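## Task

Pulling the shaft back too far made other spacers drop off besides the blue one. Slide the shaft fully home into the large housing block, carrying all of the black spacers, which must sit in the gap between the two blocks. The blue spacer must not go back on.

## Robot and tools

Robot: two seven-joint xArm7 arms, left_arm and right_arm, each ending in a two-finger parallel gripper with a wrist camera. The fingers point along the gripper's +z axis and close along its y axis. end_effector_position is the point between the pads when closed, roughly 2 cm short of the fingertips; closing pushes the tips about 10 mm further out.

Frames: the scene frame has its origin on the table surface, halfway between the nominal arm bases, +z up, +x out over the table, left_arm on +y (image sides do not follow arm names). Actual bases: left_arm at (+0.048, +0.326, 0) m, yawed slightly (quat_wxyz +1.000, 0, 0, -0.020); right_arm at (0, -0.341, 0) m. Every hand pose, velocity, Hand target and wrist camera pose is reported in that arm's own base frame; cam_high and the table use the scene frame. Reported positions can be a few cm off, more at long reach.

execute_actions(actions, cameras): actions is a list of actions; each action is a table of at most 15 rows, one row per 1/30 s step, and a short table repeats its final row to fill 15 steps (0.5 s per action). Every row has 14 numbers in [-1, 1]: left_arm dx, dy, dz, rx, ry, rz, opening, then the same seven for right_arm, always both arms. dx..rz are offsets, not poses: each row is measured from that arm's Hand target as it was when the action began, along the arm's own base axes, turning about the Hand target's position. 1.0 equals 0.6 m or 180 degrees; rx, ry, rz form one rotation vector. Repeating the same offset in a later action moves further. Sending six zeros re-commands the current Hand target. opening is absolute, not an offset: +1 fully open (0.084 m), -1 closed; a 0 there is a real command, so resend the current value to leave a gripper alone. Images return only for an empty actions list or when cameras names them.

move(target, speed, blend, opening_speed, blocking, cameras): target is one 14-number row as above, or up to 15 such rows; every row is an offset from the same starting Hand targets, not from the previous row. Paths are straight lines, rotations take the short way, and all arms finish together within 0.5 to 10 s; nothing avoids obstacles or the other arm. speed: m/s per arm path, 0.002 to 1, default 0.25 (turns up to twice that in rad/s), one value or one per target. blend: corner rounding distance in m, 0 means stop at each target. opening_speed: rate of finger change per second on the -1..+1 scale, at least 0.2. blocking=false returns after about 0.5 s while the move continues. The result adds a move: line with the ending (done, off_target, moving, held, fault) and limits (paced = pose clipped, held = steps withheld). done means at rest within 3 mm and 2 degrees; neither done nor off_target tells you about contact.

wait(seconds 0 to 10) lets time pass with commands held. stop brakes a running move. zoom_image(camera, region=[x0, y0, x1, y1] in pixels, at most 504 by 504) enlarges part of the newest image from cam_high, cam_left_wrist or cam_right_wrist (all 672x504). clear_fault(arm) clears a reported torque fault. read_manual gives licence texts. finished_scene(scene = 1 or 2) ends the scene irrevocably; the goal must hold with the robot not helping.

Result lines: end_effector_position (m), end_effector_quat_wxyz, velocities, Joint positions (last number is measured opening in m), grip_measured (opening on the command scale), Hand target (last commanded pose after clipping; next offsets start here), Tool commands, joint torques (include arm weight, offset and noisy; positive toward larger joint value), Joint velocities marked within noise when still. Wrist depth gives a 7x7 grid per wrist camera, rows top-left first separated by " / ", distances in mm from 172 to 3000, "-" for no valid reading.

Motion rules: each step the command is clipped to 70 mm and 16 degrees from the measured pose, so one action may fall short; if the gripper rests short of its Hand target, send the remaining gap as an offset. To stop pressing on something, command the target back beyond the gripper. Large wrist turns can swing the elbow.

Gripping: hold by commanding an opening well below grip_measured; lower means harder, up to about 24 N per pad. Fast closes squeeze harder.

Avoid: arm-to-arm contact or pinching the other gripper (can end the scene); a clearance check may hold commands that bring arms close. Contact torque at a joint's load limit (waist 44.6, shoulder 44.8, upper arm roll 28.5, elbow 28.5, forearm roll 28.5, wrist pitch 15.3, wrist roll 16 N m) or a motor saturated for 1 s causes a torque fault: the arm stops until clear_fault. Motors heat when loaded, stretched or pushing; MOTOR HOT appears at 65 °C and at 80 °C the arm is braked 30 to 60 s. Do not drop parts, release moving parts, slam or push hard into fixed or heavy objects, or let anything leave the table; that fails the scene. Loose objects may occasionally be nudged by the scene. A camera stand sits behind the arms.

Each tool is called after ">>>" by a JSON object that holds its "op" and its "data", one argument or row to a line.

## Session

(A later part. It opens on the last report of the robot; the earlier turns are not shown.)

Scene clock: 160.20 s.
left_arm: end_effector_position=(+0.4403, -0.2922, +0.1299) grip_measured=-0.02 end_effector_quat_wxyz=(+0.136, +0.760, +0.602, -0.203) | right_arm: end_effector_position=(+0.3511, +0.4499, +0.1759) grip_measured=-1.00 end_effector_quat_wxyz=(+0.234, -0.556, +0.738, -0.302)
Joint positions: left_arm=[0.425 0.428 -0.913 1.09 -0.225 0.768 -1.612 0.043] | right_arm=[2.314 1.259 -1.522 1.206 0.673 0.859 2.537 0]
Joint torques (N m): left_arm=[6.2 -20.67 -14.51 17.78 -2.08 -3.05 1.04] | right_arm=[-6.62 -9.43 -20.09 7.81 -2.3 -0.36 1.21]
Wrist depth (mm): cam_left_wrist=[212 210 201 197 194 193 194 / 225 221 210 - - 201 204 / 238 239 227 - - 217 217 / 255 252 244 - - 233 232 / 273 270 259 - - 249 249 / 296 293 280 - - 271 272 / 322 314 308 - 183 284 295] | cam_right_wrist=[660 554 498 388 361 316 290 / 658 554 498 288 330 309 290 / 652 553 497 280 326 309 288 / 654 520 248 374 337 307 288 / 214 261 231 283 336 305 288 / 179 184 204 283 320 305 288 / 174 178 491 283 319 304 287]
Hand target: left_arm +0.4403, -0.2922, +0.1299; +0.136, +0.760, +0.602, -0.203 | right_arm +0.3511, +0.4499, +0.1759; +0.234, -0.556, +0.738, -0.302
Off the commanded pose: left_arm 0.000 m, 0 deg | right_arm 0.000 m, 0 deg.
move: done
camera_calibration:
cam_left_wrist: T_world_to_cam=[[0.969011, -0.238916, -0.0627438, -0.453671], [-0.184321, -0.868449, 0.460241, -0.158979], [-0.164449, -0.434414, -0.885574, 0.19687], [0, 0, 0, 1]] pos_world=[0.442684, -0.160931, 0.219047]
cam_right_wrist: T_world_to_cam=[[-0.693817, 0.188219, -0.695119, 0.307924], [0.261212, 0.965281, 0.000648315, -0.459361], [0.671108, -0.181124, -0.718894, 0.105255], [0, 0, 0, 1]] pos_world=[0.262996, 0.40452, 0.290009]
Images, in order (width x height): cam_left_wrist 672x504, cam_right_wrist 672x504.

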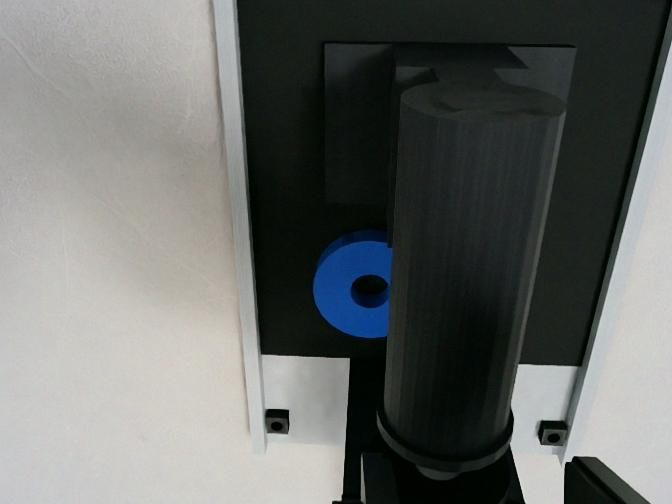

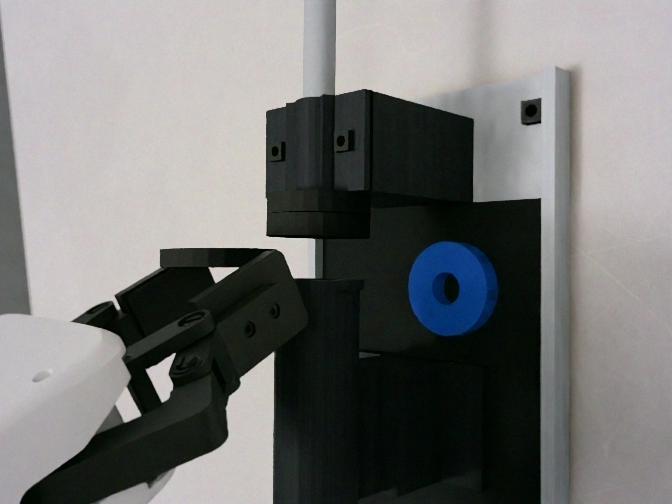

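>>> {"op": "move", "data": {
  "target": [-0.001,0.0002,-0.032,0,0,0,-0.1,0,0,0,0,0,0,-1],
  "speed": 0.05,
  "cameras": ["cam_left_wrist","cam_right_wrist"]
}}

>>> {"op": "zoom_image", "data": {
  "camera": "cam_right_wrist",
  "region": [200, 180, 420, 340]
}}

Scene clock: 161.43 s.
left_arm: end_effector_position=(+0.4397, -0.2921, +0.1107) grip_measured=-0.02 end_effector_quat_wxyz=(+0.136, +0.760, +0.602, -0.203) | right_arm: end_effector_position=(+0.3511, +0.4499, +0.1759) grip_measured=-1.00 end_effector_quat_wxyz=(+0.234, -0.556, +0.738, -0.302)
Joint positions: left_arm=[0.404 0.465 -0.891 1.074 -0.204 0.72 -1.609 0.043] | right_arm=[2.314 1.259 -1.522 1.206 0.673 0.859 2.537 0]
Joint torques (N m): left_arm=[-7.03 -13.54 -5.67 16.93 2.09 -3.35 0.92] | right_arm=[-6.21 -9.85 -20.43 7.94 -2.21 -0.42 1.12]
Wrist depth (mm): cam_left_wrist=[194 192 180 179 177 175 176 / 206 204 192 188 - 180 187 / 220 216 204 - - - 197 / 232 230 215 - - - 210 / 249 247 234 - - 227 225 / 270 267 255 - - 248 246 / 295 287 277 - - 263 270] | cam_right_wrist=[660 553 499 388 361 318 290 / 657 552 499 287 330 309 289 / 654 549 497 281 326 309 289 / 649 577 288 374 337 306 288 / 241 270 238 283 335 306 288 / 191 190 206 283 320 306 288 / 175 187 203 283 320 303 287]
Hand target: left_arm +0.4397, -0.2921, +0.1107; +0.136, +0.760, +0.602, -0.203 | right_arm +0.3511, +0.4499, +0.1759; +0.234, -0.556, +0.738, -0.302
Off the commanded pose: left_arm 0.000 m, 0 deg | right_arm 0.000 m, 0 deg.
move: done
camera_calibration:
cam_left_wrist: T_world_to_cam=[[0.969023, -0.238891, -0.0626478, -0.454266], [-0.184344, -0.868452, 0.460226, -0.150067], [-0.164351, -0.434421, -0.885588, 0.179814], [0, 0, 0, 1]] pos_world=[0.442083, -0.160731, 0.199847]
cam_right_wrist: T_world_to_cam=[[-0.693817, 0.188219, -0.695119, 0.307924], [0.261212, 0.965281, 0.000648315, -0.459361], [0.671108, -0.181124, -0.718894, 0.105255], [0, 0, 0, 1]] pos_world=[0.262996, 0.40452, 0.290009]
Images, in order (width x height): cam_left_wrist 672x504, cam_right_wrist 672x504.

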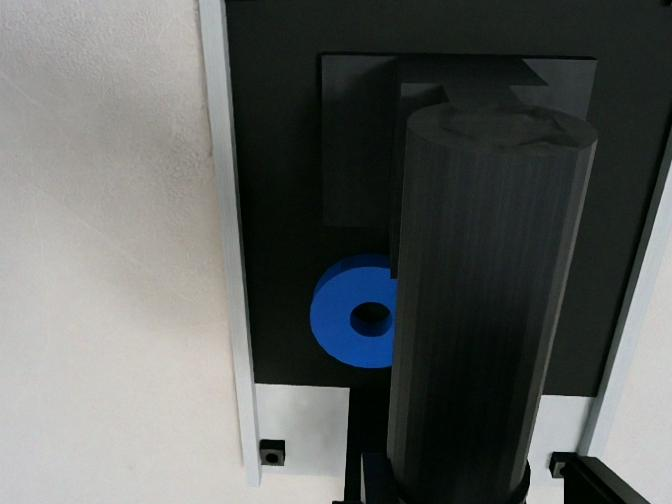

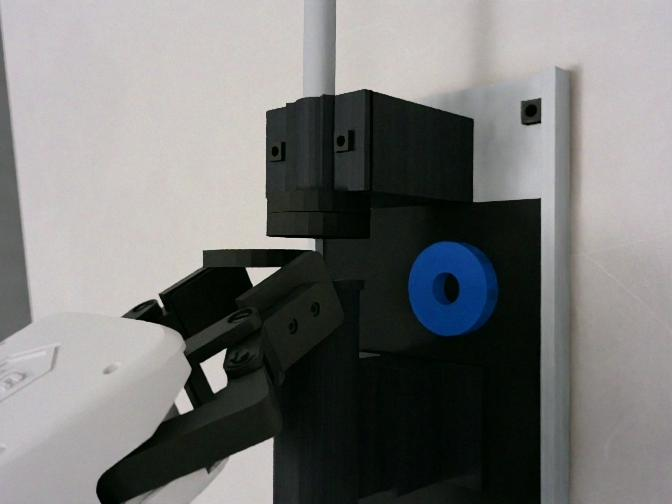

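Scaled by 2.291 from the camera's 672x504 image, which has a finer 960x720 frame.

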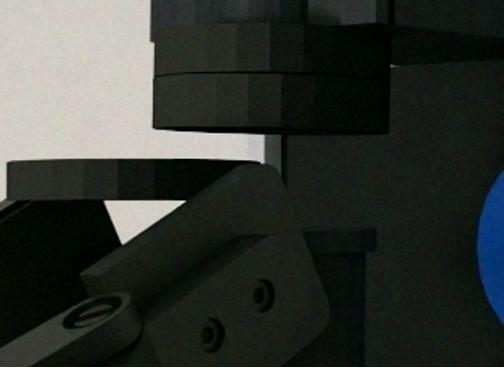

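>>> {"op": "move", "data": {
  "target": [0,0,-0.025,0,0,0,-0.1,0,0,0,0,0,0,-1],
  "speed": 0.03,
  "cameras": ["cam_left_wrist","cam_right_wrist"]
}}

>>> {"op": "zoom_image", "data": {
  "camera": "cam_left_wrist",
  "region": [320, 360, 640, 504]
}}

Scene clock: 162.43 s.
left_arm: end_effector_position=(+0.4391, -0.2921, +0.0956) grip_measured=-0.02 end_effector_quat_wxyz=(+0.136, +0.761, +0.602, -0.203) | right_arm: end_effector_position=(+0.3511, +0.4499, +0.1759) grip_measured=-1.00 end_effector_quat_wxyz=(+0.234, -0.556, +0.738, -0.302)
Joint positions: left_arm=[0.386 0.497 -0.871 1.065 -0.187 0.686 -1.607 0.043] | right_arm=[2.314 1.259 -1.522 1.206 0.673 0.859 2.537 0]
Joint torques (N m): left_arm=[-0.26 -10.95 8.64 33.9 3.99 -12.36 1.07] | right_arm=[-6.11 -10.04 -20.54 7.85 -2.29 -0.42 1.11]
Wrist depth (mm): cam_left_wrist=[179 178 - - - - - / 190 189 176 - - - 174 / 204 201 188 - - - 183 / 215 213 198 - - - 193 / 230 228 209 - - - 203 / 250 247 234 - - - 220 / 272 266 262 - - - 242] | cam_right_wrist=[659 553 499 388 361 317 290 / 657 551 499 288 329 309 289 / 655 549 497 281 326 308 289 / 650 548 296 275 337 306 289 / 268 232 236 262 336 305 288 / 206 194 202 283 320 305 287 / 176 189 202 282 320 303 287]
Hand target: left_arm +0.4397, -0.2921, +0.0957; +0.136, +0.760, +0.602, -0.203 | right_arm +0.3511, +0.4499, +0.1759; +0.234, -0.556, +0.738, -0.302
Off the commanded pose: left_arm 0.001 m, 0 deg | right_arm 0.000 m, 0 deg.
move: done
camera_calibration:
cam_left_wrist: T_world_to_cam=[[0.968676, -0.239849, -0.0643319, -0.454648], [-0.184467, -0.86844, 0.4602, -0.143198], [-0.166247, -0.433918, -0.885481, 0.167246], [0, 0, 0, 1]] pos_world=[0.441796, -0.160835, 0.184745]
cam_right_wrist: T_world_to_cam=[[-0.693817, 0.188219, -0.695119, 0.307924], [0.261212, 0.965281, 0.000648315, -0.459361], [0.671108, -0.181124, -0.718894, 0.105255], [0, 0, 0, 1]] pos_world=[0.262996, 0.40452, 0.290009]
Images, in order (width x height): cam_left_wrist 672x504, cam_right_wrist 672x504.

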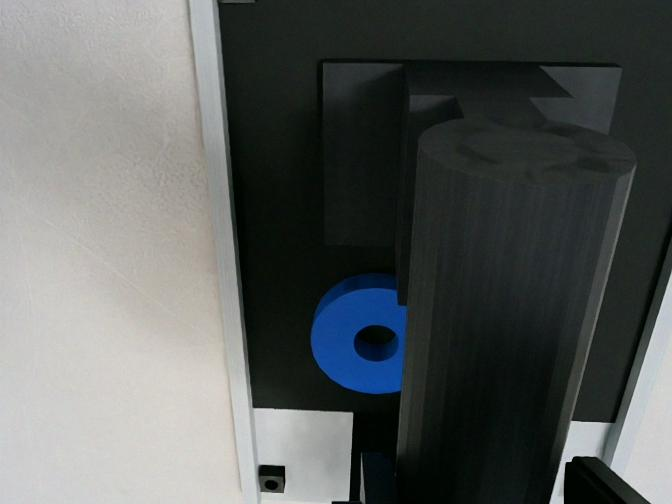

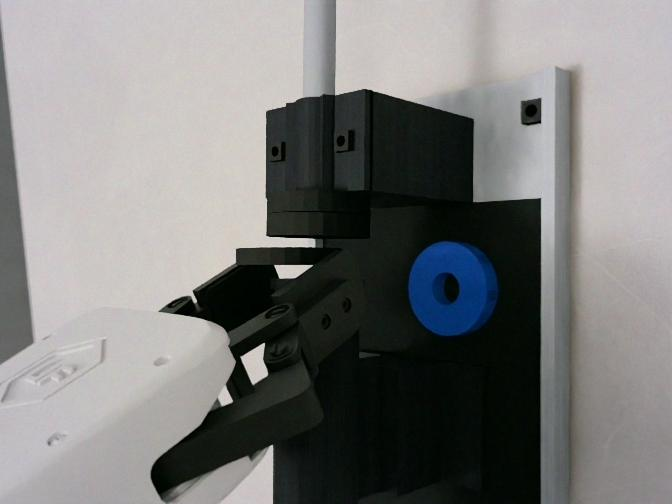

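Scaled by 1.575 from the camera's 672x504 image, which has a finer 960x720 frame.

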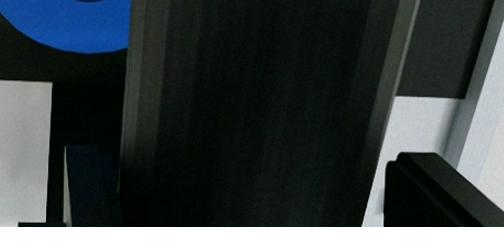

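>>> {"op": "move", "data": {
  "target": [
    [0,0,0.008,0,0,0,-0.1,0,0,0,0,0,0,-1],
    [-0.0031,0.0007,0.008,0,0,0,-0.1,0,0,0,0,0,0,-1],
    [-0.0031,0.0007,-0.003,0,0,0,-0.1,0,0,0,0,0,0,-1]
  ],
  "speed": 0.03,
  "cameras": ["cam_left_wrist"]
}}

>>> {"op": "zoom_image", "data": {
  "camera": "cam_left_wrist",
  "region": [320, 360, 640, 504]
}}

Scene clock: 164.33 s.
left_arm: end_effector_position=(+0.4378, -0.2917, +0.0939) grip_measured=-0.02 end_effector_quat_wxyz=(+0.136, +0.760, +0.602, -0.203) | right_arm: end_effector_position=(+0.3511, +0.4499, +0.1759) grip_measured=-1.00 end_effector_quat_wxyz=(+0.234, -0.556, +0.738, -0.302)
Joint positions: left_arm=[0.388 0.496 -0.872 1.057 -0.189 0.678 -1.605 0.043] | right_arm=[2.314 1.259 -1.522 1.206 0.673 0.859 2.537 0]
Joint torques (N m): left_arm=[-5.71 -13.24 -2.79 20.04 2.46 -5.65 1.16] | right_arm=[-6.2 -10.22 -21.03 7.92 -2.24 -0.39 1.07]
Wrist depth (mm): cam_left_wrist=[177 177 - - - - - / 188 186 174 - - - - / 201 199 186 - - - 181 / 213 211 199 - - - 191 / 228 223 211 - - - 201 / 244 244 231 - - - 218 / 269 263 260 - - - 240] | cam_right_wrist=[659 554 501 389 361 316 290 / 659 553 499 288 330 308 289 / 657 549 498 280 326 309 289 / 655 549 305 276 336 306 289 / 610 246 245 262 335 307 288 / 209 195 201 283 320 305 288 / 176 188 202 283 320 304 288]
Hand target: left_arm +0.4378, -0.2917, +0.0939; +0.136, +0.760, +0.602, -0.203 | right_arm +0.3511, +0.4499, +0.1759; +0.234, -0.556, +0.738, -0.302
Off the commanded pose: left_arm 0.000 m, 0 deg | right_arm 0.000 m, 0 deg.
move: done
camera_calibration:
cam_left_wrist: T_world_to_cam=[[0.96899, -0.23898, -0.0628171, -0.453352], [-0.184343, -0.868435, 0.460259, -0.142341], [-0.164545, -0.434406, -0.88556, 0.16488], [0, 0, 0, 1]] pos_world=[0.440184, -0.160331, 0.183046]
Images, in order (width x height): cam_left_wrist 672x504.

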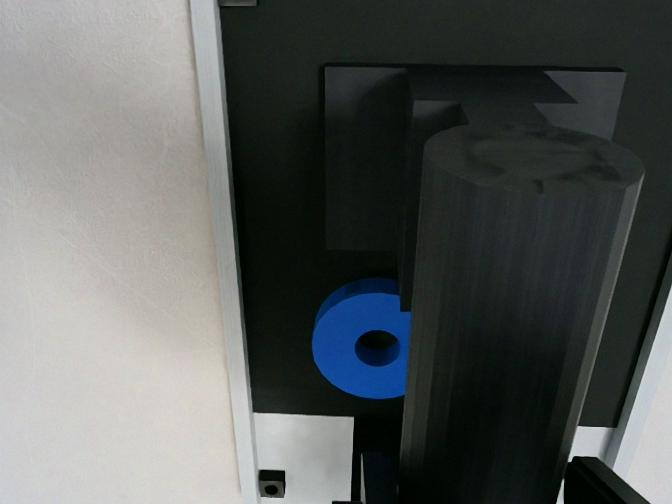

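Scaled by 1.575 from the camera's 672x504 image, which has a finer 960x720 frame.

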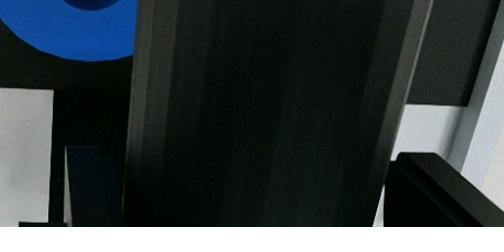

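>>> {"op": "move", "data": {
  "target": [0,0,-0.009,0,0,0,-0.1,0,0,0,0,0,0,-1],
  "speed": 0.03,
  "cameras": ["cam_left_wrist","cam_right_wrist"]
}}

>>> {"op": "zoom_image", "data": {
  "camera": "cam_right_wrist",
  "region": [200, 180, 420, 340]
}}

Scene clock: 165.27 s.
left_arm: end_effector_position=(+0.4378, -0.2917, +0.0885) grip_measured=-0.02 end_effector_quat_wxyz=(+0.136, +0.760, +0.602, -0.203) | right_arm: end_effector_position=(+0.3511, +0.4499, +0.1759) grip_measured=-1.00 end_effector_quat_wxyz=(+0.234, -0.556, +0.738, -0.302)
Joint positions: left_arm=[0.381 0.508 -0.865 1.054 -0.183 0.665 -1.604 0.043] | right_arm=[2.314 1.259 -1.522 1.206 0.673 0.859 2.537 0]
Joint torques (N m): left_arm=[-3.85 -13.23 -0.27 21.67 3.2 -6.88 0.94] | right_arm=[-6.44 -10.28 -21.37 7.76 -2.18 -0.43 1.02]
Wrist depth (mm): cam_left_wrist=[174 - - - - - - / 182 181 174 - - - - / 195 193 177 - - - 176 / 207 204 196 - - - 185 / 222 217 202 - - - 195 / 238 236 221 - - - 211 / 261 258 252 - - - 231] | cam_right_wrist=[662 554 499 388 361 317 290 / 660 554 499 287 330 308 290 / 651 549 497 280 327 309 289 / 652 549 305 279 337 305 289 / 610 244 290 262 336 306 288 / 211 194 205 283 319 305 288 / 178 188 205 283 320 304 287]
Hand target: left_arm +0.4378, -0.2917, +0.0885; +0.136, +0.760, +0.602, -0.203 | right_arm +0.3511, +0.4499, +0.1759; +0.234, -0.556, +0.738, -0.302
Off the commanded pose: left_arm 0.000 m, 0 deg | right_arm 0.000 m, 0 deg.
move: done
camera_calibration:
cam_left_wrist: T_world_to_cam=[[0.96899, -0.23898, -0.0628171, -0.453691], [-0.184343, -0.868435, 0.460259, -0.139855], [-0.164545, -0.434406, -0.88556, 0.160098], [0, 0, 0, 1]] pos_world=[0.440184, -0.160331, 0.177646]
cam_right_wrist: T_world_to_cam=[[-0.693817, 0.188219, -0.695119, 0.307924], [0.261212, 0.965281, 0.000648315, -0.459361], [0.671108, -0.181124, -0.718894, 0.105255], [0, 0, 0, 1]] pos_world=[0.262996, 0.40452, 0.290009]
Images, in order (width x height): cam_left_wrist 672x504, cam_right_wrist 672x504.

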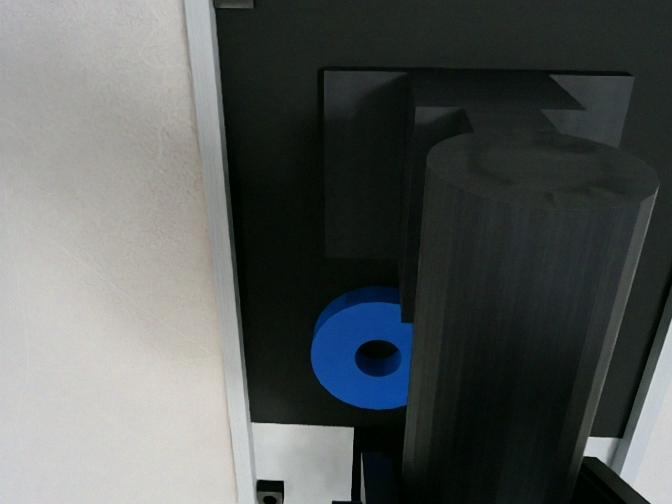

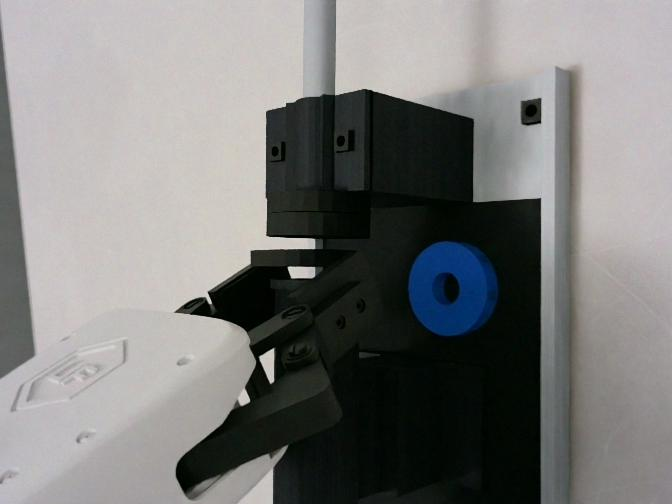

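Scaled by 2.291 from the camera's 672x504 image, which has a finer 960x720 frame.

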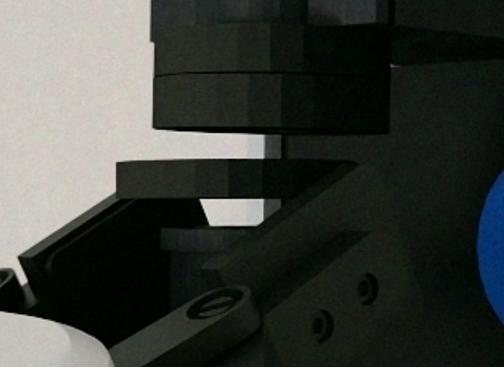

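>>> {"op": "move", "data": {
  "target": [0.0016,-0.0004,-0.007,0,0,0,-0.1,0,0,0,0,0,0,-1],
  "speed": 0.03,
  "cameras": ["cam_left_wrist","cam_right_wrist"]
}}

>>> {"op": "zoom_image", "data": {
  "camera": "cam_right_wrist",
  "region": [200, 180, 420, 340]
}}

Scene clock: 166.20 s.
left_arm: end_effector_position=(+0.4384, -0.2919, +0.0842) grip_measured=-0.02 end_effector_quat_wxyz=(+0.136, +0.760, +0.602, -0.203) | right_arm: end_effector_position=(+0.3511, +0.4499, +0.1759) grip_measured=-1.00 end_effector_quat_wxyz=(+0.234, -0.556, +0.738, -0.302)
Joint positions: left_arm=[0.373 0.519 -0.856 1.057 -0.176 0.658 -1.605 0.043] | right_arm=[2.314 1.259 -1.522 1.206 0.673 0.859 2.537 0]
Joint torques (N m): left_arm=[-1.36 -12.31 5.94 35.66 3.5 -11.92 -0.77] | right_arm=[-6.23 -10.43 -21.45 7.73 -2.48 -0.51 0.99]
Wrist depth (mm): cam_left_wrist=[- - - - - - - / 178 177 - - - - - / 190 188 174 - - - - / 202 200 182 - - - 180 / 216 213 195 - - - 193 / 232 231 211 - - - 204 / 256 252 240 - - - 224] | cam_right_wrist=[661 554 499 389 362 317 290 / 658 554 498 287 329 309 289 / 656 550 497 281 326 309 289 / 653 548 305 279 337 306 289 / 611 250 237 262 336 305 288 / 219 200 207 284 320 305 288 / 183 189 208 282 320 305 287]
Hand target: left_arm +0.4388, -0.2919, +0.0843; +0.136, +0.760, +0.602, -0.203 | right_arm +0.3511, +0.4499, +0.1759; +0.234, -0.556, +0.738, -0.302
Off the commanded pose: left_arm 0.000 m, 0 deg | right_arm 0.000 m, 0 deg.
move: done
camera_calibration:
cam_left_wrist: T_world_to_cam=[[0.968797, -0.239501, -0.0638103, -0.454636], [-0.184382, -0.868454, 0.460208, -0.138013], [-0.165636, -0.434083, -0.885515, 0.156905], [0, 0, 0, 1]] pos_world=[0.440992, -0.160634, 0.173446]
cam_right_wrist: T_world_to_cam=[[-0.693817, 0.188219, -0.695119, 0.307924], [0.261212, 0.965281, 0.000648315, -0.459361], [0.671108, -0.181124, -0.718894, 0.105255], [0, 0, 0, 1]] pos_world=[0.262996, 0.40452, 0.290009]
Images, in order (width x height): cam_left_wrist 672x504, cam_right_wrist 672x504.

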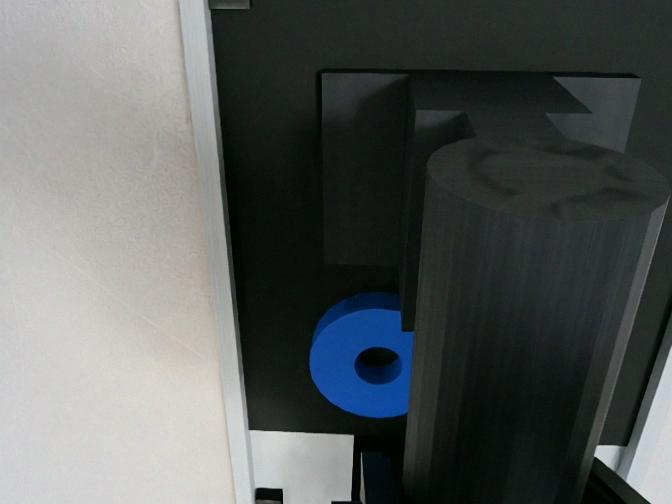

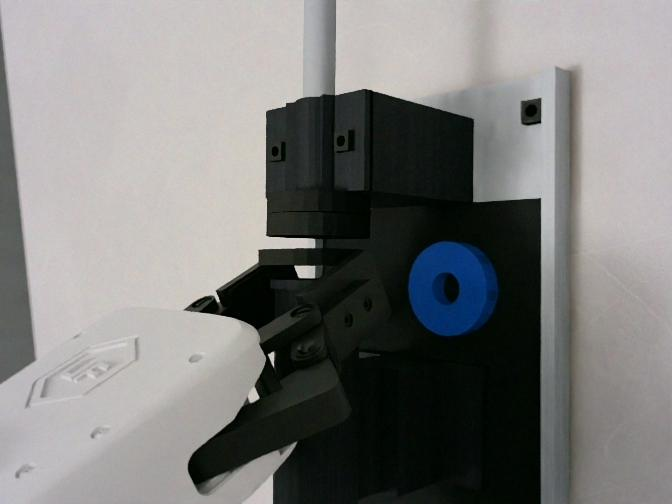

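Scaled by 2.291 from the camera's 672x504 image, which has a finer 960x720 frame.

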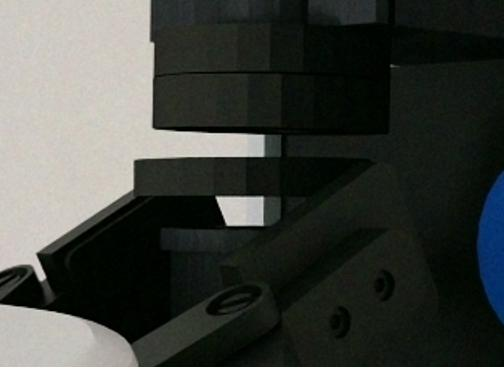

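>>> {"op": "move", "data": {
  "target": [
    [-0.0016,0.0004,0.006,0,0,0,-0.1,0,0,0,0,0,0,-1],
    [-0.0036,0.0008,0.006,0,0,0,-0.1,0,0,0,0,0,0,-1],
    [-0.0036,0.0008,0.001,0,0,0,-0.1,0,0,0,0,0,0,-1]
  ],
  "speed": 0.03,
  "cameras": ["cam_right_wrist"]
}}

>>> {"op": "zoom_image", "data": {
  "camera": "cam_right_wrist",
  "region": [200, 180, 420, 340]
}}

Scene clock: 167.63 s.
left_arm: end_effector_position=(+0.4367, -0.2914, +0.0849) grip_measured=-0.02 end_effector_quat_wxyz=(+0.136, +0.760, +0.602, -0.203) | right_arm: end_effector_position=(+0.3511, +0.4499, +0.1759) grip_measured=-1.00 end_effector_quat_wxyz=(+0.234, -0.556, +0.738, -0.302)
Joint positions: left_arm=[0.379 0.512 -0.862 1.048 -0.181 0.655 -1.602 0.043] | right_arm=[2.314 1.259 -1.522 1.206 0.673 0.859 2.537 0]
Joint torques (N m): left_arm=[-7.05 -14.36 -6.19 15.8 2.31 -3.03 0.84] | right_arm=[-6.4 -10.73 -21.98 7.7 -2.3 -0.63 0.95]
Wrist depth (mm): cam_left_wrist=[- - - - - - - / 179 178 - - - - - / 191 189 173 - - - - / 202 200 186 - - - 181 / 217 214 201 - - - 194 / 233 232 216 - - - 206 / 256 253 241 - - - 226] | cam_right_wrist=[662 555 500 387 361 317 290 / 659 552 499 287 329 309 290 / 657 548 499 280 326 310 289 / 654 550 304 279 337 306 289 / 612 250 237 262 337 305 289 / 214 200 206 282 320 305 287 / 183 188 206 283 320 305 287]
Hand target: left_arm +0.4366, -0.2914, +0.0849; +0.136, +0.760, +0.602, -0.203 | right_arm +0.3511, +0.4499, +0.1759; +0.234, -0.556, +0.738, -0.302
Off the commanded pose: left_arm 0.000 m, 0 deg | right_arm 0.000 m, 0 deg.
move: done
camera_calibration:
cam_right_wrist: T_world_to_cam=[[-0.693817, 0.188219, -0.695119, 0.307924], [0.261212, 0.965281, 0.000648315, -0.459361], [0.671108, -0.181124, -0.718894, 0.105255], [0, 0, 0, 1]] pos_world=[0.262996, 0.40452, 0.290009]
Images, in order (width x height): cam_right_wrist 672x504.

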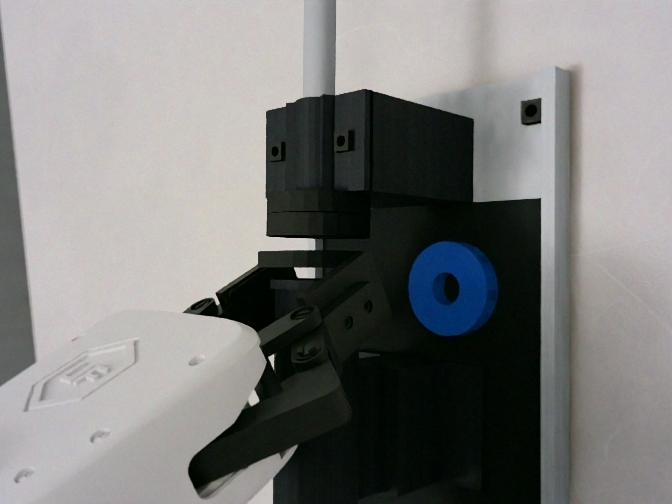

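Scaled by 2.291 from the camera's 672x504 image, which has a finer 960x720 frame.

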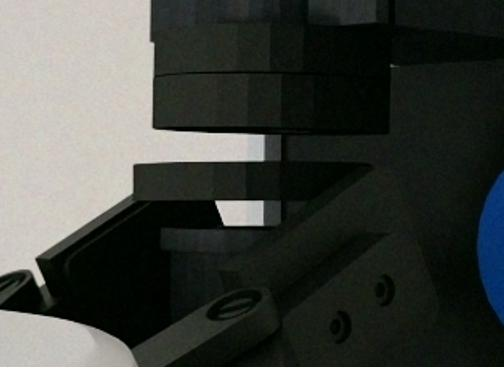

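>>> {"op": "move", "data": {
  "target": [0,0,-0.005,0,0,0,-0.1,0,0,0,0,0,0,-1],
  "speed": 0.03,
  "cameras": ["cam_right_wrist","cam_left_wrist"]
}}

>>> {"op": "zoom_image", "data": {
  "camera": "cam_right_wrist",
  "region": [240, 200, 400, 300]
}}

Scene clock: 168.53 s.
left_arm: end_effector_position=(+0.4366, -0.2914, +0.0819) grip_measured=-0.02 end_effector_quat_wxyz=(+0.136, +0.760, +0.602, -0.203) | right_arm: end_effector_position=(+0.3511, +0.4499, +0.1759) grip_measured=-1.00 end_effector_quat_wxyz=(+0.234, -0.556, +0.738, -0.302)
Joint positions: left_arm=[0.375 0.519 -0.858 1.047 -0.178 0.648 -1.602 0.043] | right_arm=[2.314 1.259 -1.522 1.206 0.673 0.859 2.537 0]
Joint torques (N m): left_arm=[-6.4 -14.63 -6.33 15.61 2.34 -3.07 0.97] | right_arm=[-6.35 -10.75 -22.05 7.67 -2.18 -0.55 0.85]
Wrist depth (mm): cam_left_wrist=[- - - - - - - / 176 175 - - - - - / 188 186 173 - - - - / 199 197 179 - - - 178 / 213 211 192 - - - 190 / 231 227 207 - - - 202 / 252 248 237 - - - 219] | cam_right_wrist=[659 554 502 388 360 316 290 / 659 555 498 288 330 309 289 / 652 552 496 280 327 309 289 / 650 549 497 279 337 306 289 / 616 255 240 261 335 305 288 / 218 203 208 231 320 305 288 / 185 188 208 283 320 304 287]
Hand target: left_arm +0.4366, -0.2914, +0.0819; +0.136, +0.760, +0.602, -0.203 | right_arm +0.3511, +0.4499, +0.1759; +0.234, -0.556, +0.738, -0.302
Off the commanded pose: left_arm 0.000 m, 0 deg | right_arm 0.000 m, 0 deg.
move: done
camera_calibration:
cam_left_wrist: T_world_to_cam=[[0.969024, -0.238853, -0.0627794, -0.452992], [-0.184249, -0.868467, 0.460237, -0.136889], [-0.164451, -0.434414, -0.885574, 0.154119], [0, 0, 0, 1]] pos_world=[0.439083, -0.160131, 0.171047]
cam_right_wrist: T_world_to_cam=[[-0.693817, 0.188219, -0.695119, 0.307924], [0.261212, 0.965281, 0.000648315, -0.459361], [0.671108, -0.181124, -0.718894, 0.105255], [0, 0, 0, 1]] pos_world=[0.262996, 0.40452, 0.290009]
Images, in order (width x height): cam_left_wrist 672x504, cam_right_wrist 672x504.

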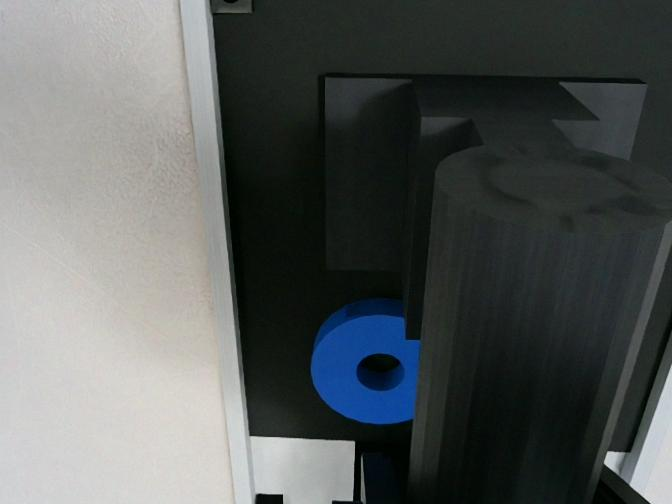

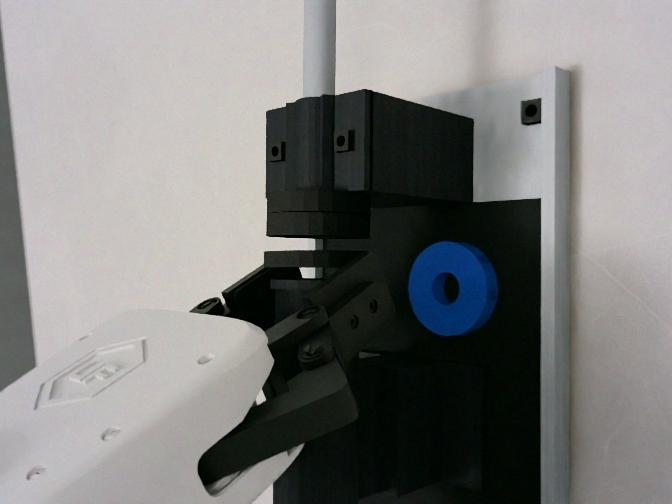

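Scaled by 3.150 from the camera's 672x504 image, which has a finer 960x720 frame.

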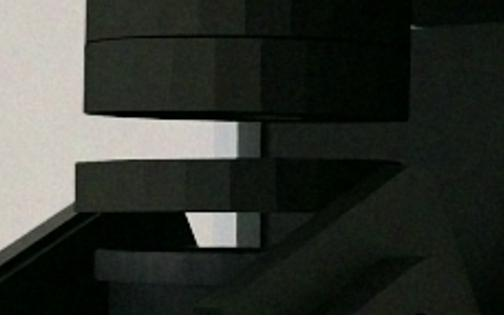

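>>> {"op": "move", "data": {
  "target": [-0.0016,0.0004,0,0,0,0,-0.1,0,0,0,0,0,0,-1],
  "speed": 0.02
}}

>>> {"op": "move", "data": {
  "target": [-0.0016,0.0004,0,0,0,0,-0.1,0,0,0,0,0,0,-1],
  "speed": 0.02,
  "cameras": ["cam_right_wrist"]
}}

>>> {"op": "zoom_image", "data": {
  "camera": "cam_right_wrist",
  "region": [240, 200, 400, 300]
}}

Scene clock: 169.90 s.
left_arm: end_effector_position=(+0.4357, -0.2912, +0.0819) grip_measured=-0.02 end_effector_quat_wxyz=(+0.136, +0.760, +0.602, -0.203) | right_arm: end_effector_position=(+0.3511, +0.4499, +0.1759) grip_measured=-1.00 end_effector_quat_wxyz=(+0.234, -0.556, +0.738, -0.302)
Joint positions: left_arm=[0.378 0.517 -0.86 1.043 -0.18 0.647 -1.6 0.043] | right_arm=[2.314 1.259 -1.522 1.206 0.673 0.859 2.537 0]
Joint torques (N m): left_arm=[5.91 -22.37 -15.68 15.89 -1.92 -3.28 0.95] | right_arm=[-6.37 -11.06 -22.16 7.64 -2.22 -0.55 0.73]
Wrist depth (mm): cam_left_wrist=[- - - - - - - / 176 175 - - - - - / 188 186 - - - - - / 199 197 182 - - - 177 / 213 210 198 - - - 190 / 230 228 208 - - - 202 / 251 248 236 - - - 215] | cam_right_wrist=[662 556 502 388 361 316 290 / 656 553 498 287 329 308 290 / 654 550 494 280 326 308 289 / 652 551 497 279 337 306 288 / - 255 240 260 336 305 288 / 219 203 207 269 319 305 287 / 184 187 207 282 319 304 288]
Hand target: left_arm +0.4357, -0.2912, +0.0819; +0.136, +0.760, +0.602, -0.203 | right_arm +0.3511, +0.4499, +0.1759; +0.234, -0.556, +0.738, -0.302
Off the commanded pose: left_arm 0.000 m, 0 deg | right_arm 0.000 m, 0 deg.
move: done

Scene clock: 170.60 s.
left_arm: end_effector_position=(+0.4347, -0.2910, +0.0819) grip_measured=-0.02 end_effector_quat_wxyz=(+0.136, +0.760, +0.602, -0.203) | right_arm: end_effector_position=(+0.3511, +0.4499, +0.1759) grip_measured=-1.00 end_effector_quat_wxyz=(+0.234, -0.556, +0.738, -0.302)
Joint positions: left_arm=[0.38 0.514 -0.862 1.039 -0.182 0.645 -1.599 0.043] | right_arm=[2.314 1.259 -1.522 1.206 0.673 0.859 2.537 0]
Joint torques (N m): left_arm=[6.53 -22.08 -15.67 15.93 -2.05 -3.24 1.08] | right_arm=[-6.25 -11.17 -22.27 7.53 -2.3 -0.64 0.65]
Wrist depth (mm): cam_left_wrist=[- - - - - - - / 176 175 - - - - - / 187 186 - - - - - / 198 197 181 - - - 177 / 213 210 195 - - - 190 / 230 227 212 - - - 201 / 251 248 242 - - - 217] | cam_right_wrist=[660 556 498 388 361 317 290 / 660 555 500 288 330 309 290 / 655 552 496 280 326 309 289 / 654 549 495 277 337 306 289 / - 255 241 258 335 305 288 / 219 203 206 258 320 305 289 / 184 186 206 283 319 304 287]
Hand target: left_arm +0.4347, -0.2910, +0.0819; +0.136, +0.760, +0.602, -0.203 | right_arm +0.3511, +0.4499, +0.1759; +0.234, -0.556, +0.738, -0.302
Off the commanded pose: left_arm 0.000 m, 0 deg | right_arm 0.000 m, 0 deg.
move: done
camera_calibration:
cam_right_wrist: T_world_to_cam=[[-0.693817, 0.188219, -0.695119, 0.307924], [0.261212, 0.965281, 0.000648315, -0.459361], [0.671108, -0.181124, -0.718894, 0.105255], [0, 0, 0, 1]] pos_world=[0.262996, 0.40452, 0.290009]
Images, in order (width x height): cam_right_wrist 672x504.

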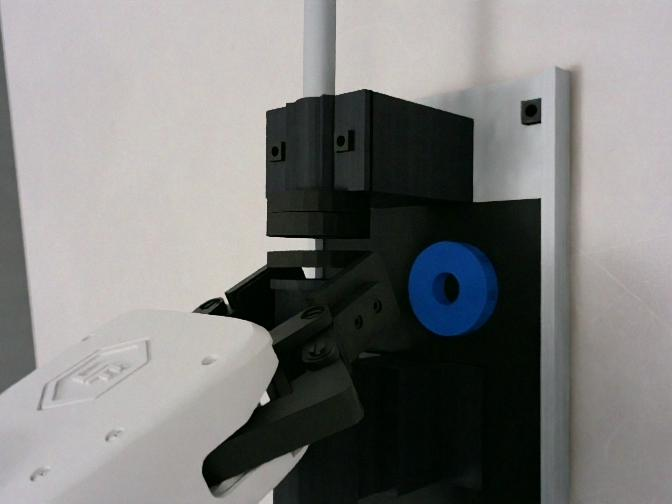

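Scaled by 3.150 from the camera's 672x504 image, which has a finer 960x720 frame.

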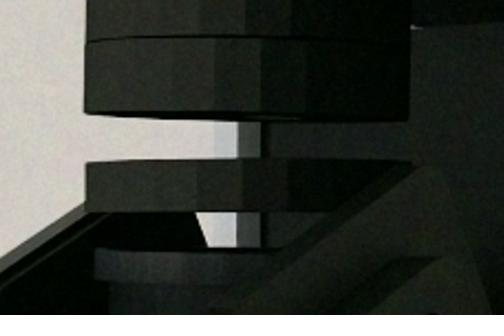

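>>> {"op": "move", "data": {
  "target": [-0.0016,0.0004,0,0,0,0,-0.1,0,0,0,0,0,0,-1],
  "speed": 0.02
}}

>>> {"op": "move", "data": {
  "target": [-0.0016,0.0004,0,0,0,0,-0.1,0,0,0,0,0,0,-1],
  "speed": 0.02
}}

Scene clock: 171.47 s.
left_arm: end_effector_position=(+0.4338, -0.2907, +0.0819) grip_measured=-0.02 end_effector_quat_wxyz=(+0.136, +0.760, +0.602, -0.203) | right_arm: end_effector_position=(+0.3511, +0.4499, +0.1759) grip_measured=-1.00 end_effector_quat_wxyz=(+0.234, -0.556, +0.738, -0.302)
Joint positions: left_arm=[0.382 0.512 -0.864 1.035 -0.184 0.644 -1.598 0.043] | right_arm=[2.314 1.259 -1.522 1.206 0.673 0.859 2.537 0]
Joint torques (N m): left_arm=[5.97 -22.58 -16.22 14.73 -1.72 -2.39 1.08] | right_arm=[-6.44 -11.25 -22.18 7.75 -2.19 -0.57 0.69]
Wrist depth (mm): cam_left_wrist=[- - - - - - - / 176 175 - - - - - / 187 185 - - - - - / 199 197 188 - - - 178 / 213 211 195 - - - 190 / 230 227 211 - - - 201 / 251 248 242 - - - 219] | cam_right_wrist=[659 552 502 388 361 316 290 / 659 552 499 288 330 309 289 / 657 550 497 280 327 309 289 / 653 549 496 277 336 306 289 / - 256 241 258 337 306 288 / 219 203 206 238 320 305 287 / 184 185 205 283 319 305 287]
Hand target: left_arm +0.4337, -0.2907, +0.0819; +0.136, +0.760, +0.602, -0.203 | right_arm +0.3511, +0.4499, +0.1759; +0.234, -0.556, +0.738, -0.302
Off the commanded pose: left_arm 0.000 m, 0 deg | right_arm 0.000 m, 0 deg.
move: done

Scene clock: 172.17 s.
left_arm: end_effector_position=(+0.4329, -0.2905, +0.0819) grip_measured=-0.02 end_effector_quat_wxyz=(+0.137, +0.760, +0.602, -0.203) | right_arm: end_effector_position=(+0.3511, +0.4499, +0.1759) grip_measured=-1.00 end_effector_quat_wxyz=(+0.234, -0.556, +0.738, -0.302)
Joint positions: left_arm=[0.385 0.509 -0.866 1.031 -0.186 0.642 -1.597 0.043] | right_arm=[2.314 1.259 -1.522 1.206 0.673 0.859 2.537 0]
Joint torques (N m): left_arm=[6.56 -24.5 -17.54 6.27 -1.75 3.2 1.23] | right_arm=[-6.11 -11.39 -22.2 7.5 -2.03 -0.59 0.63]
Wrist depth (mm): cam_left_wrist=[- - - - - - - / 176 175 - - - - - / 188 186 173 - - - - / 199 197 185 - - - 178 / 213 210 195 - - - 190 / 230 227 219 - - - 202 / 251 248 242 - - - 220] | cam_right_wrist=[657 554 499 389 361 316 291 / 659 551 499 288 330 309 290 / 654 552 498 280 327 308 290 / 654 548 496 277 336 306 289 / - 256 241 258 336 305 288 / 219 200 206 236 319 305 288 / 184 184 205 283 320 304 287]
Hand target: left_arm +0.4328, -0.2905, +0.0819; +0.136, +0.760, +0.602, -0.203 | right_arm +0.3511, +0.4499, +0.1759; +0.234, -0.556, +0.738, -0.302
Off the commanded pose: left_arm 0.000 m, 0 deg | right_arm 0.000 m, 0 deg.
move: done

>>> {"op": "move", "data": {
  "target": [0.0078,-0.0018,0,0,0,0,-0.1,0,0,0,0,0,0,-1],
  "speed": 0.03
}}

>>> {"op": "move", "data": {
  "target": [0.0008,-0.0002,0,0,0,0,-0.1,0,0,0,0,0,0,-1],
  "speed": 0.02
}}

>>> {"op": "move", "data": {
  "target": [0.0008,-0.0002,0,0,0,0,-0.1,0,0,0,0,0,0,-1],
  "speed": 0.02
}}

Scene clock: 173.10 s.
left_arm: end_effector_position=(+0.4373, -0.2915, +0.0818) grip_measured=-0.02 end_effector_quat_wxyz=(+0.136, +0.760, +0.602, -0.203) | right_arm: end_effector_position=(+0.3511, +0.4499, +0.1759) grip_measured=-1.00 end_effector_quat_wxyz=(+0.234, -0.556, +0.738, -0.302)
Joint positions: left_arm=[0.374 0.521 -0.856 1.05 -0.176 0.65 -1.602 0.043] | right_arm=[2.314 1.259 -1.522 1.206 0.673 0.859 2.537 0]
Joint torques (N m): left_arm=[-6.67 -13.81 -5.88 26.73 1.94 -2.47 -0.71] | right_arm=[-6.26 -11.26 -22.32 7.53 -2.21 -0.67 0.66]
Wrist depth (mm): cam_left_wrist=[- - - - - - - / 177 175 - - - - - / 188 186 - - - - - / 199 196 178 - - - 178 / 213 211 192 - - - 190 / 230 227 - - - - 202 / 251 248 237 - - - 219] | cam_right_wrist=[659 554 502 388 361 317 290 / 659 554 500 288 330 309 290 / 650 550 497 280 325 309 289 / 650 549 497 279 336 306 289 / 615 256 241 262 335 305 288 / 218 204 208 232 321 305 287 / 185 189 208 283 320 304 287]
Hand target: left_arm +0.4375, -0.2916, +0.0819; +0.136, +0.760, +0.602, -0.203 | right_arm +0.3511, +0.4499, +0.1759; +0.234, -0.556, +0.738, -0.302
Off the commanded pose: left_arm 0.000 m, 0 deg | right_arm 0.000 m, 0 deg.
move: done

Scene clock: 173.80 s.
left_arm: end_effector_position=(+0.4378, -0.2917, +0.0819) grip_measured=-0.02 end_effector_quat_wxyz=(+0.136, +0.760, +0.602, -0.203) | right_arm: end_effector_position=(+0.3511, +0.4499, +0.1759) grip_measured=-1.00 end_effector_quat_wxyz=(+0.234, -0.556, +0.738, -0.302)
Joint positions: left_arm=[0.372 0.522 -0.855 1.052 -0.175 0.65 -1.603 0.043] | right_arm=[2.314 1.259 -1.522 1.206 0.673 0.859 2.537 0]
Joint torques (N m): left_arm=[-6.35 -14.04 -4.57 33.2 2.28 -6.24 -0.8] | right_arm=[-6.36 -11.3 -22.33 7.55 -2.12 -0.6 0.62]
Wrist depth (mm): cam_left_wrist=[- - - - - - - / 176 175 - - - - - / 187 186 - - - - - / 198 197 178 - - - 177 / 213 210 192 - - - 190 / 231 228 - - - - 201 / 252 248 237 - - - 218] | cam_right_wrist=[664 555 502 387 361 317 290 / 660 553 498 288 330 309 289 / 652 549 496 280 325 309 289 / 649 550 497 278 337 306 289 / 612 256 240 262 336 305 288 / 218 203 208 283 319 305 288 / 183 189 209 283 320 304 287]
Hand target: left_arm +0.4379, -0.2917, +0.0819; +0.136, +0.760, +0.602, -0.203 | right_arm +0.3511, +0.4499, +0.1759; +0.234, -0.556, +0.738, -0.302
Off the commanded pose: left_arm 0.000 m, 0 deg | right_arm 0.000 m, 0 deg.
move: done

Scene clock: 174.50 s.
left_arm: end_effector_position=(+0.4383, -0.2918, +0.0819) grip_measured=-0.02 end_effector_quat_wxyz=(+0.136, +0.760, +0.602, -0.203) | right_arm: end_effector_position=(+0.3511, +0.4499, +0.1759) grip_measured=-1.00 end_effector_quat_wxyz=(+0.234, -0.556, +0.738, -0.302)
Joint positions: left_arm=[0.371 0.523 -0.854 1.054 -0.174 0.651 -1.604 0.043] | right_arm=[2.314 1.259 -1.522 1.206 0.673 0.859 2.537 0]
Joint torques (N m): left_arm=[-6.65 -13.22 -3.63 38.51 1.99 -9.69 -0.91] | right_arm=[-6.21 -11.57 -22.3 7.54 -2.15 -0.68 0.65]
Wrist depth (mm): cam_left_wrist=[- - - - - - - / 176 175 - - - - - / 187 186 - - - - - / 198 197 178 - - - 177 / 213 210 192 - - - 189 / 230 227 - - - - 201 / 251 248 236 - - - 218] | cam_right_wrist=[659 555 500 388 361 316 290 / 657 551 500 287 329 309 290 / 653 549 497 280 326 309 289 / 652 548 496 279 337 306 288 / 613 255 240 263 335 306 288 / 218 204 208 283 319 305 288 / 183 189 209 282 319 305 288]
Hand target: left_arm +0.4384, -0.2918, +0.0819; +0.136, +0.760, +0.602, -0.203 | right_arm +0.3511, +0.4499, +0.1759; +0.234, -0.556, +0.738, -0.302
Off the commanded pose: left_arm 0.000 m, 0 deg | right_arm 0.000 m, 0 deg.
move: done

>>> {"op": "move", "data": {
  "target": [
    [-0.0048,0.0012,-0.0003,0,0,0,-0.1,0,0,0,0,0,0,-1],
    [-0.0063,-0.0053,-0.0003,0,0,0,-0.1,0,0,0,0,0,0,-1]
  ],
  "speed": 0.02,
  "cameras": ["cam_right_wrist"]
}}

>>> {"op": "zoom_image", "data": {
  "camera": "cam_right_wrist",
  "region": [240, 200, 400, 300]
}}

Scene clock: 175.87 s.
left_arm: end_effector_position=(+0.4346, -0.2949, +0.0817) grip_measured=-0.02 end_effector_quat_wxyz=(+0.136, +0.760, +0.602, -0.203) | right_arm: end_effector_position=(+0.3511, +0.4499, +0.1759) grip_measured=-1.00 end_effector_quat_wxyz=(+0.234, -0.556, +0.738, -0.302)
Joint positions: left_arm=[0.369 0.519 -0.859 1.044 -0.178 0.642 -1.608 0.043] | right_arm=[2.314 1.259 -1.522 1.206 0.673 0.859 2.537 0]
Joint torques (N m): left_arm=[-6.92 -14.6 -6.16 22.68 2.43 -3.12 -0.71] | right_arm=[-5.9 -11.82 -22.08 7.53 -2.02 -0.65 0.31]
Wrist depth (mm): cam_left_wrist=[- - - - - - - / 176 175 - - - - - / 187 186 - - - - - / 199 196 181 - - - 177 / 213 210 197 - - - 190 / 230 227 212 - - - 202 / 251 248 237 - - - 215] | cam_right_wrist=[659 553 501 388 360 317 290 / 657 552 497 287 330 309 289 / 654 552 497 280 326 309 289 / 654 549 497 278 337 306 289 / 610 244 226 260 336 305 288 / 209 197 205 225 320 305 288 / 177 187 208 283 320 305 286]
Hand target: left_arm +0.4346, -0.2950, +0.0817; +0.136, +0.760, +0.602, -0.203 | right_arm +0.3511, +0.4499, +0.1759; +0.234, -0.556, +0.738, -0.302
Off the commanded pose: left_arm 0.000 m, 0 deg | right_arm 0.000 m, 0 deg.
move: done
camera_calibration:
cam_right_wrist: T_world_to_cam=[[-0.693817, 0.188219, -0.695119, 0.307924], [0.261212, 0.965281, 0.000648315, -0.459361], [0.671108, -0.181124, -0.718894, 0.105255], [0, 0, 0, 1]] pos_world=[0.262996, 0.40452, 0.290009]
Images, in order (width x height): cam_right_wrist 672x504.

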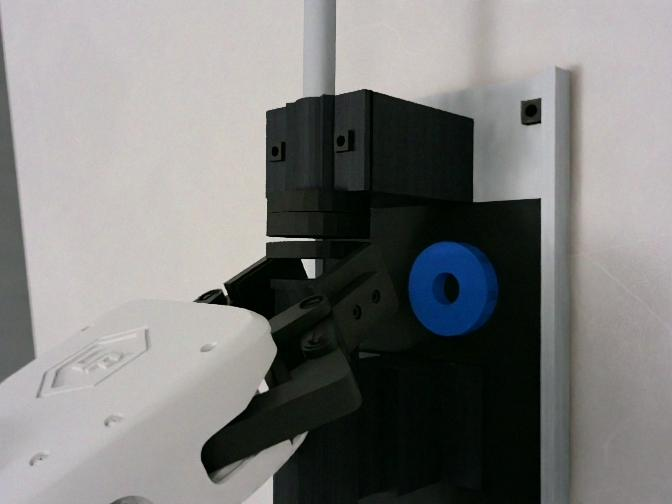

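Scaled by 3.150 from the camera's 672x504 image, which has a finer 960x720 frame.

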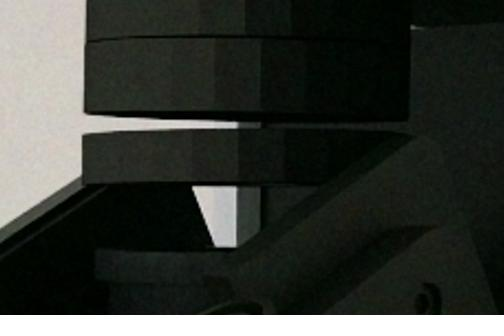

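>>> {"op": "move", "data": {
  "target": [
    [0,0,0,0,0,0,-0.1,0.0,-0.3333,0.12,0,0,0,-1],
    [0,0,0,0,0,0,-0.1,0.1052,-0.523,0.04,0.0637,0.2412,0.0047,-1],
    [0,0,0,0,0,0,-0.1,0.1052,-0.523,-0.1515,0.0637,0.2412,0.0047,-1]
  ],
  "speed": [0.3,0.2,0.12],
  "blend": [0.03,0,0],
  "cameras": ["all"]
}}

Scene clock: 181.00 s.
left_arm: end_effector_position=(+0.4346, -0.2950, +0.0817) grip_measured=-0.02 end_effector_quat_wxyz=(+0.136, +0.760, +0.602, -0.203) | right_arm: end_effector_position=(+0.4142, +0.1361, +0.0850) grip_measured=-1.00 end_effector_quat_wxyz=(+0.000, -0.608, +0.794, +0.000)
Joint positions: left_arm=[0.368 0.519 -0.859 1.044 -0.178 0.642 -1.608 0.043] | right_arm=[1.578 0.369 -1.274 0.816 0.516 0.773 1.774 0]
Joint torques (N m): left_arm=[-6.59 -14.14 -6.34 22.65 2.37 -2.9 -0.76] | right_arm=[-6.23 -1.94 -4.79 16.15 2.86 0.14 -1.36]
Wrist depth (mm): cam_left_wrist=[- - - - - - - / 176 175 - - - - - / 188 186 - - - - - / 198 196 181 - - - 177 / 213 211 197 - - - 190 / 230 227 207 - - - 202 / 250 248 236 - - - 215] | cam_right_wrist=[214 215 216 216 216 217 218 / 214 214 215 216 216 217 217 / 213 213 214 215 216 216 217 / 213 213 214 215 215 215 217 / 212 213 214 214 215 215 216 / 212 213 213 213 214 215 216 / 211 212 212 213 214 215 215]
Hand target: left_arm +0.4346, -0.2950, +0.0817; +0.136, +0.760, +0.602, -0.203 | right_arm +0.4142, +0.1361, +0.0850; +0.000, -0.608, +0.794, +0.000
Off the commanded pose: left_arm 0.000 m, 0 deg | right_arm 0.000 m, 0 deg.
move: done
camera_calibration:
cam_left_wrist: T_world_to_cam=[[0.969024, -0.238853, -0.0627794, -0.451903], [-0.184249, -0.868467, 0.460237, -0.140206], [-0.164451, -0.434414, -0.885574, 0.152092], [0, 0, 0, 1]] pos_world=[0.437083, -0.163631, 0.170847]
cam_right_wrist: T_world_to_cam=[[-0.968896, 0.247009, 0.0150864, 0.393179], [0.247062, 0.968998, 0.00168784, -0.167564], [-0.0142018, 0.00536262, -0.999885, 0.223133], [0, 0, 0, 1]] pos_world=[0.425517, 0.0640541, 0.217458]

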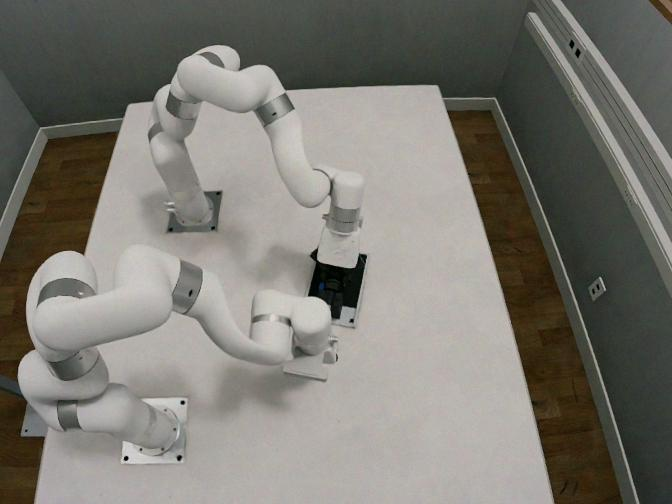

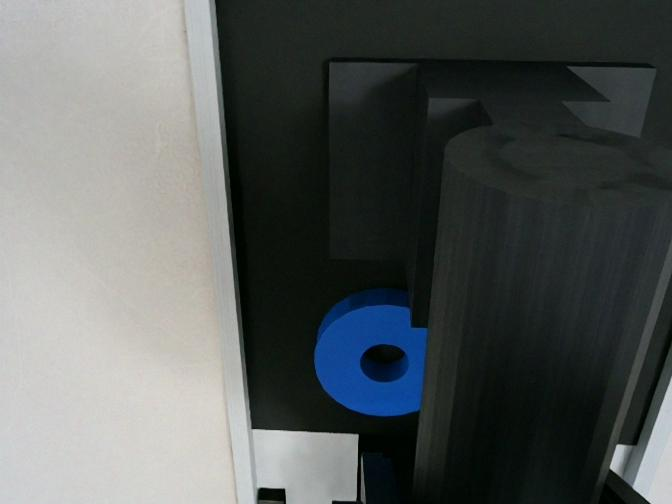

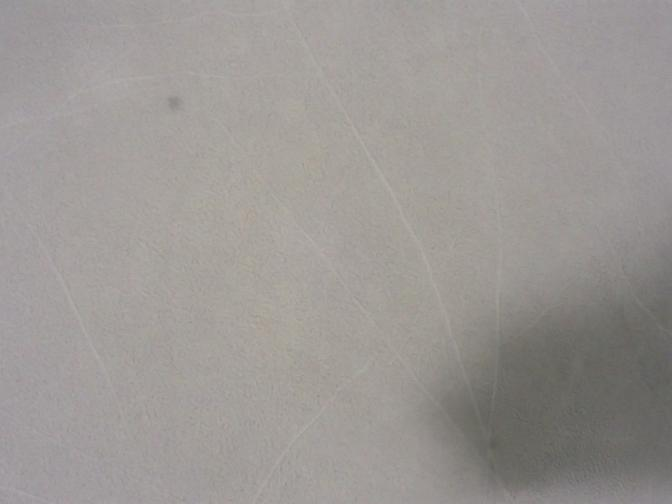

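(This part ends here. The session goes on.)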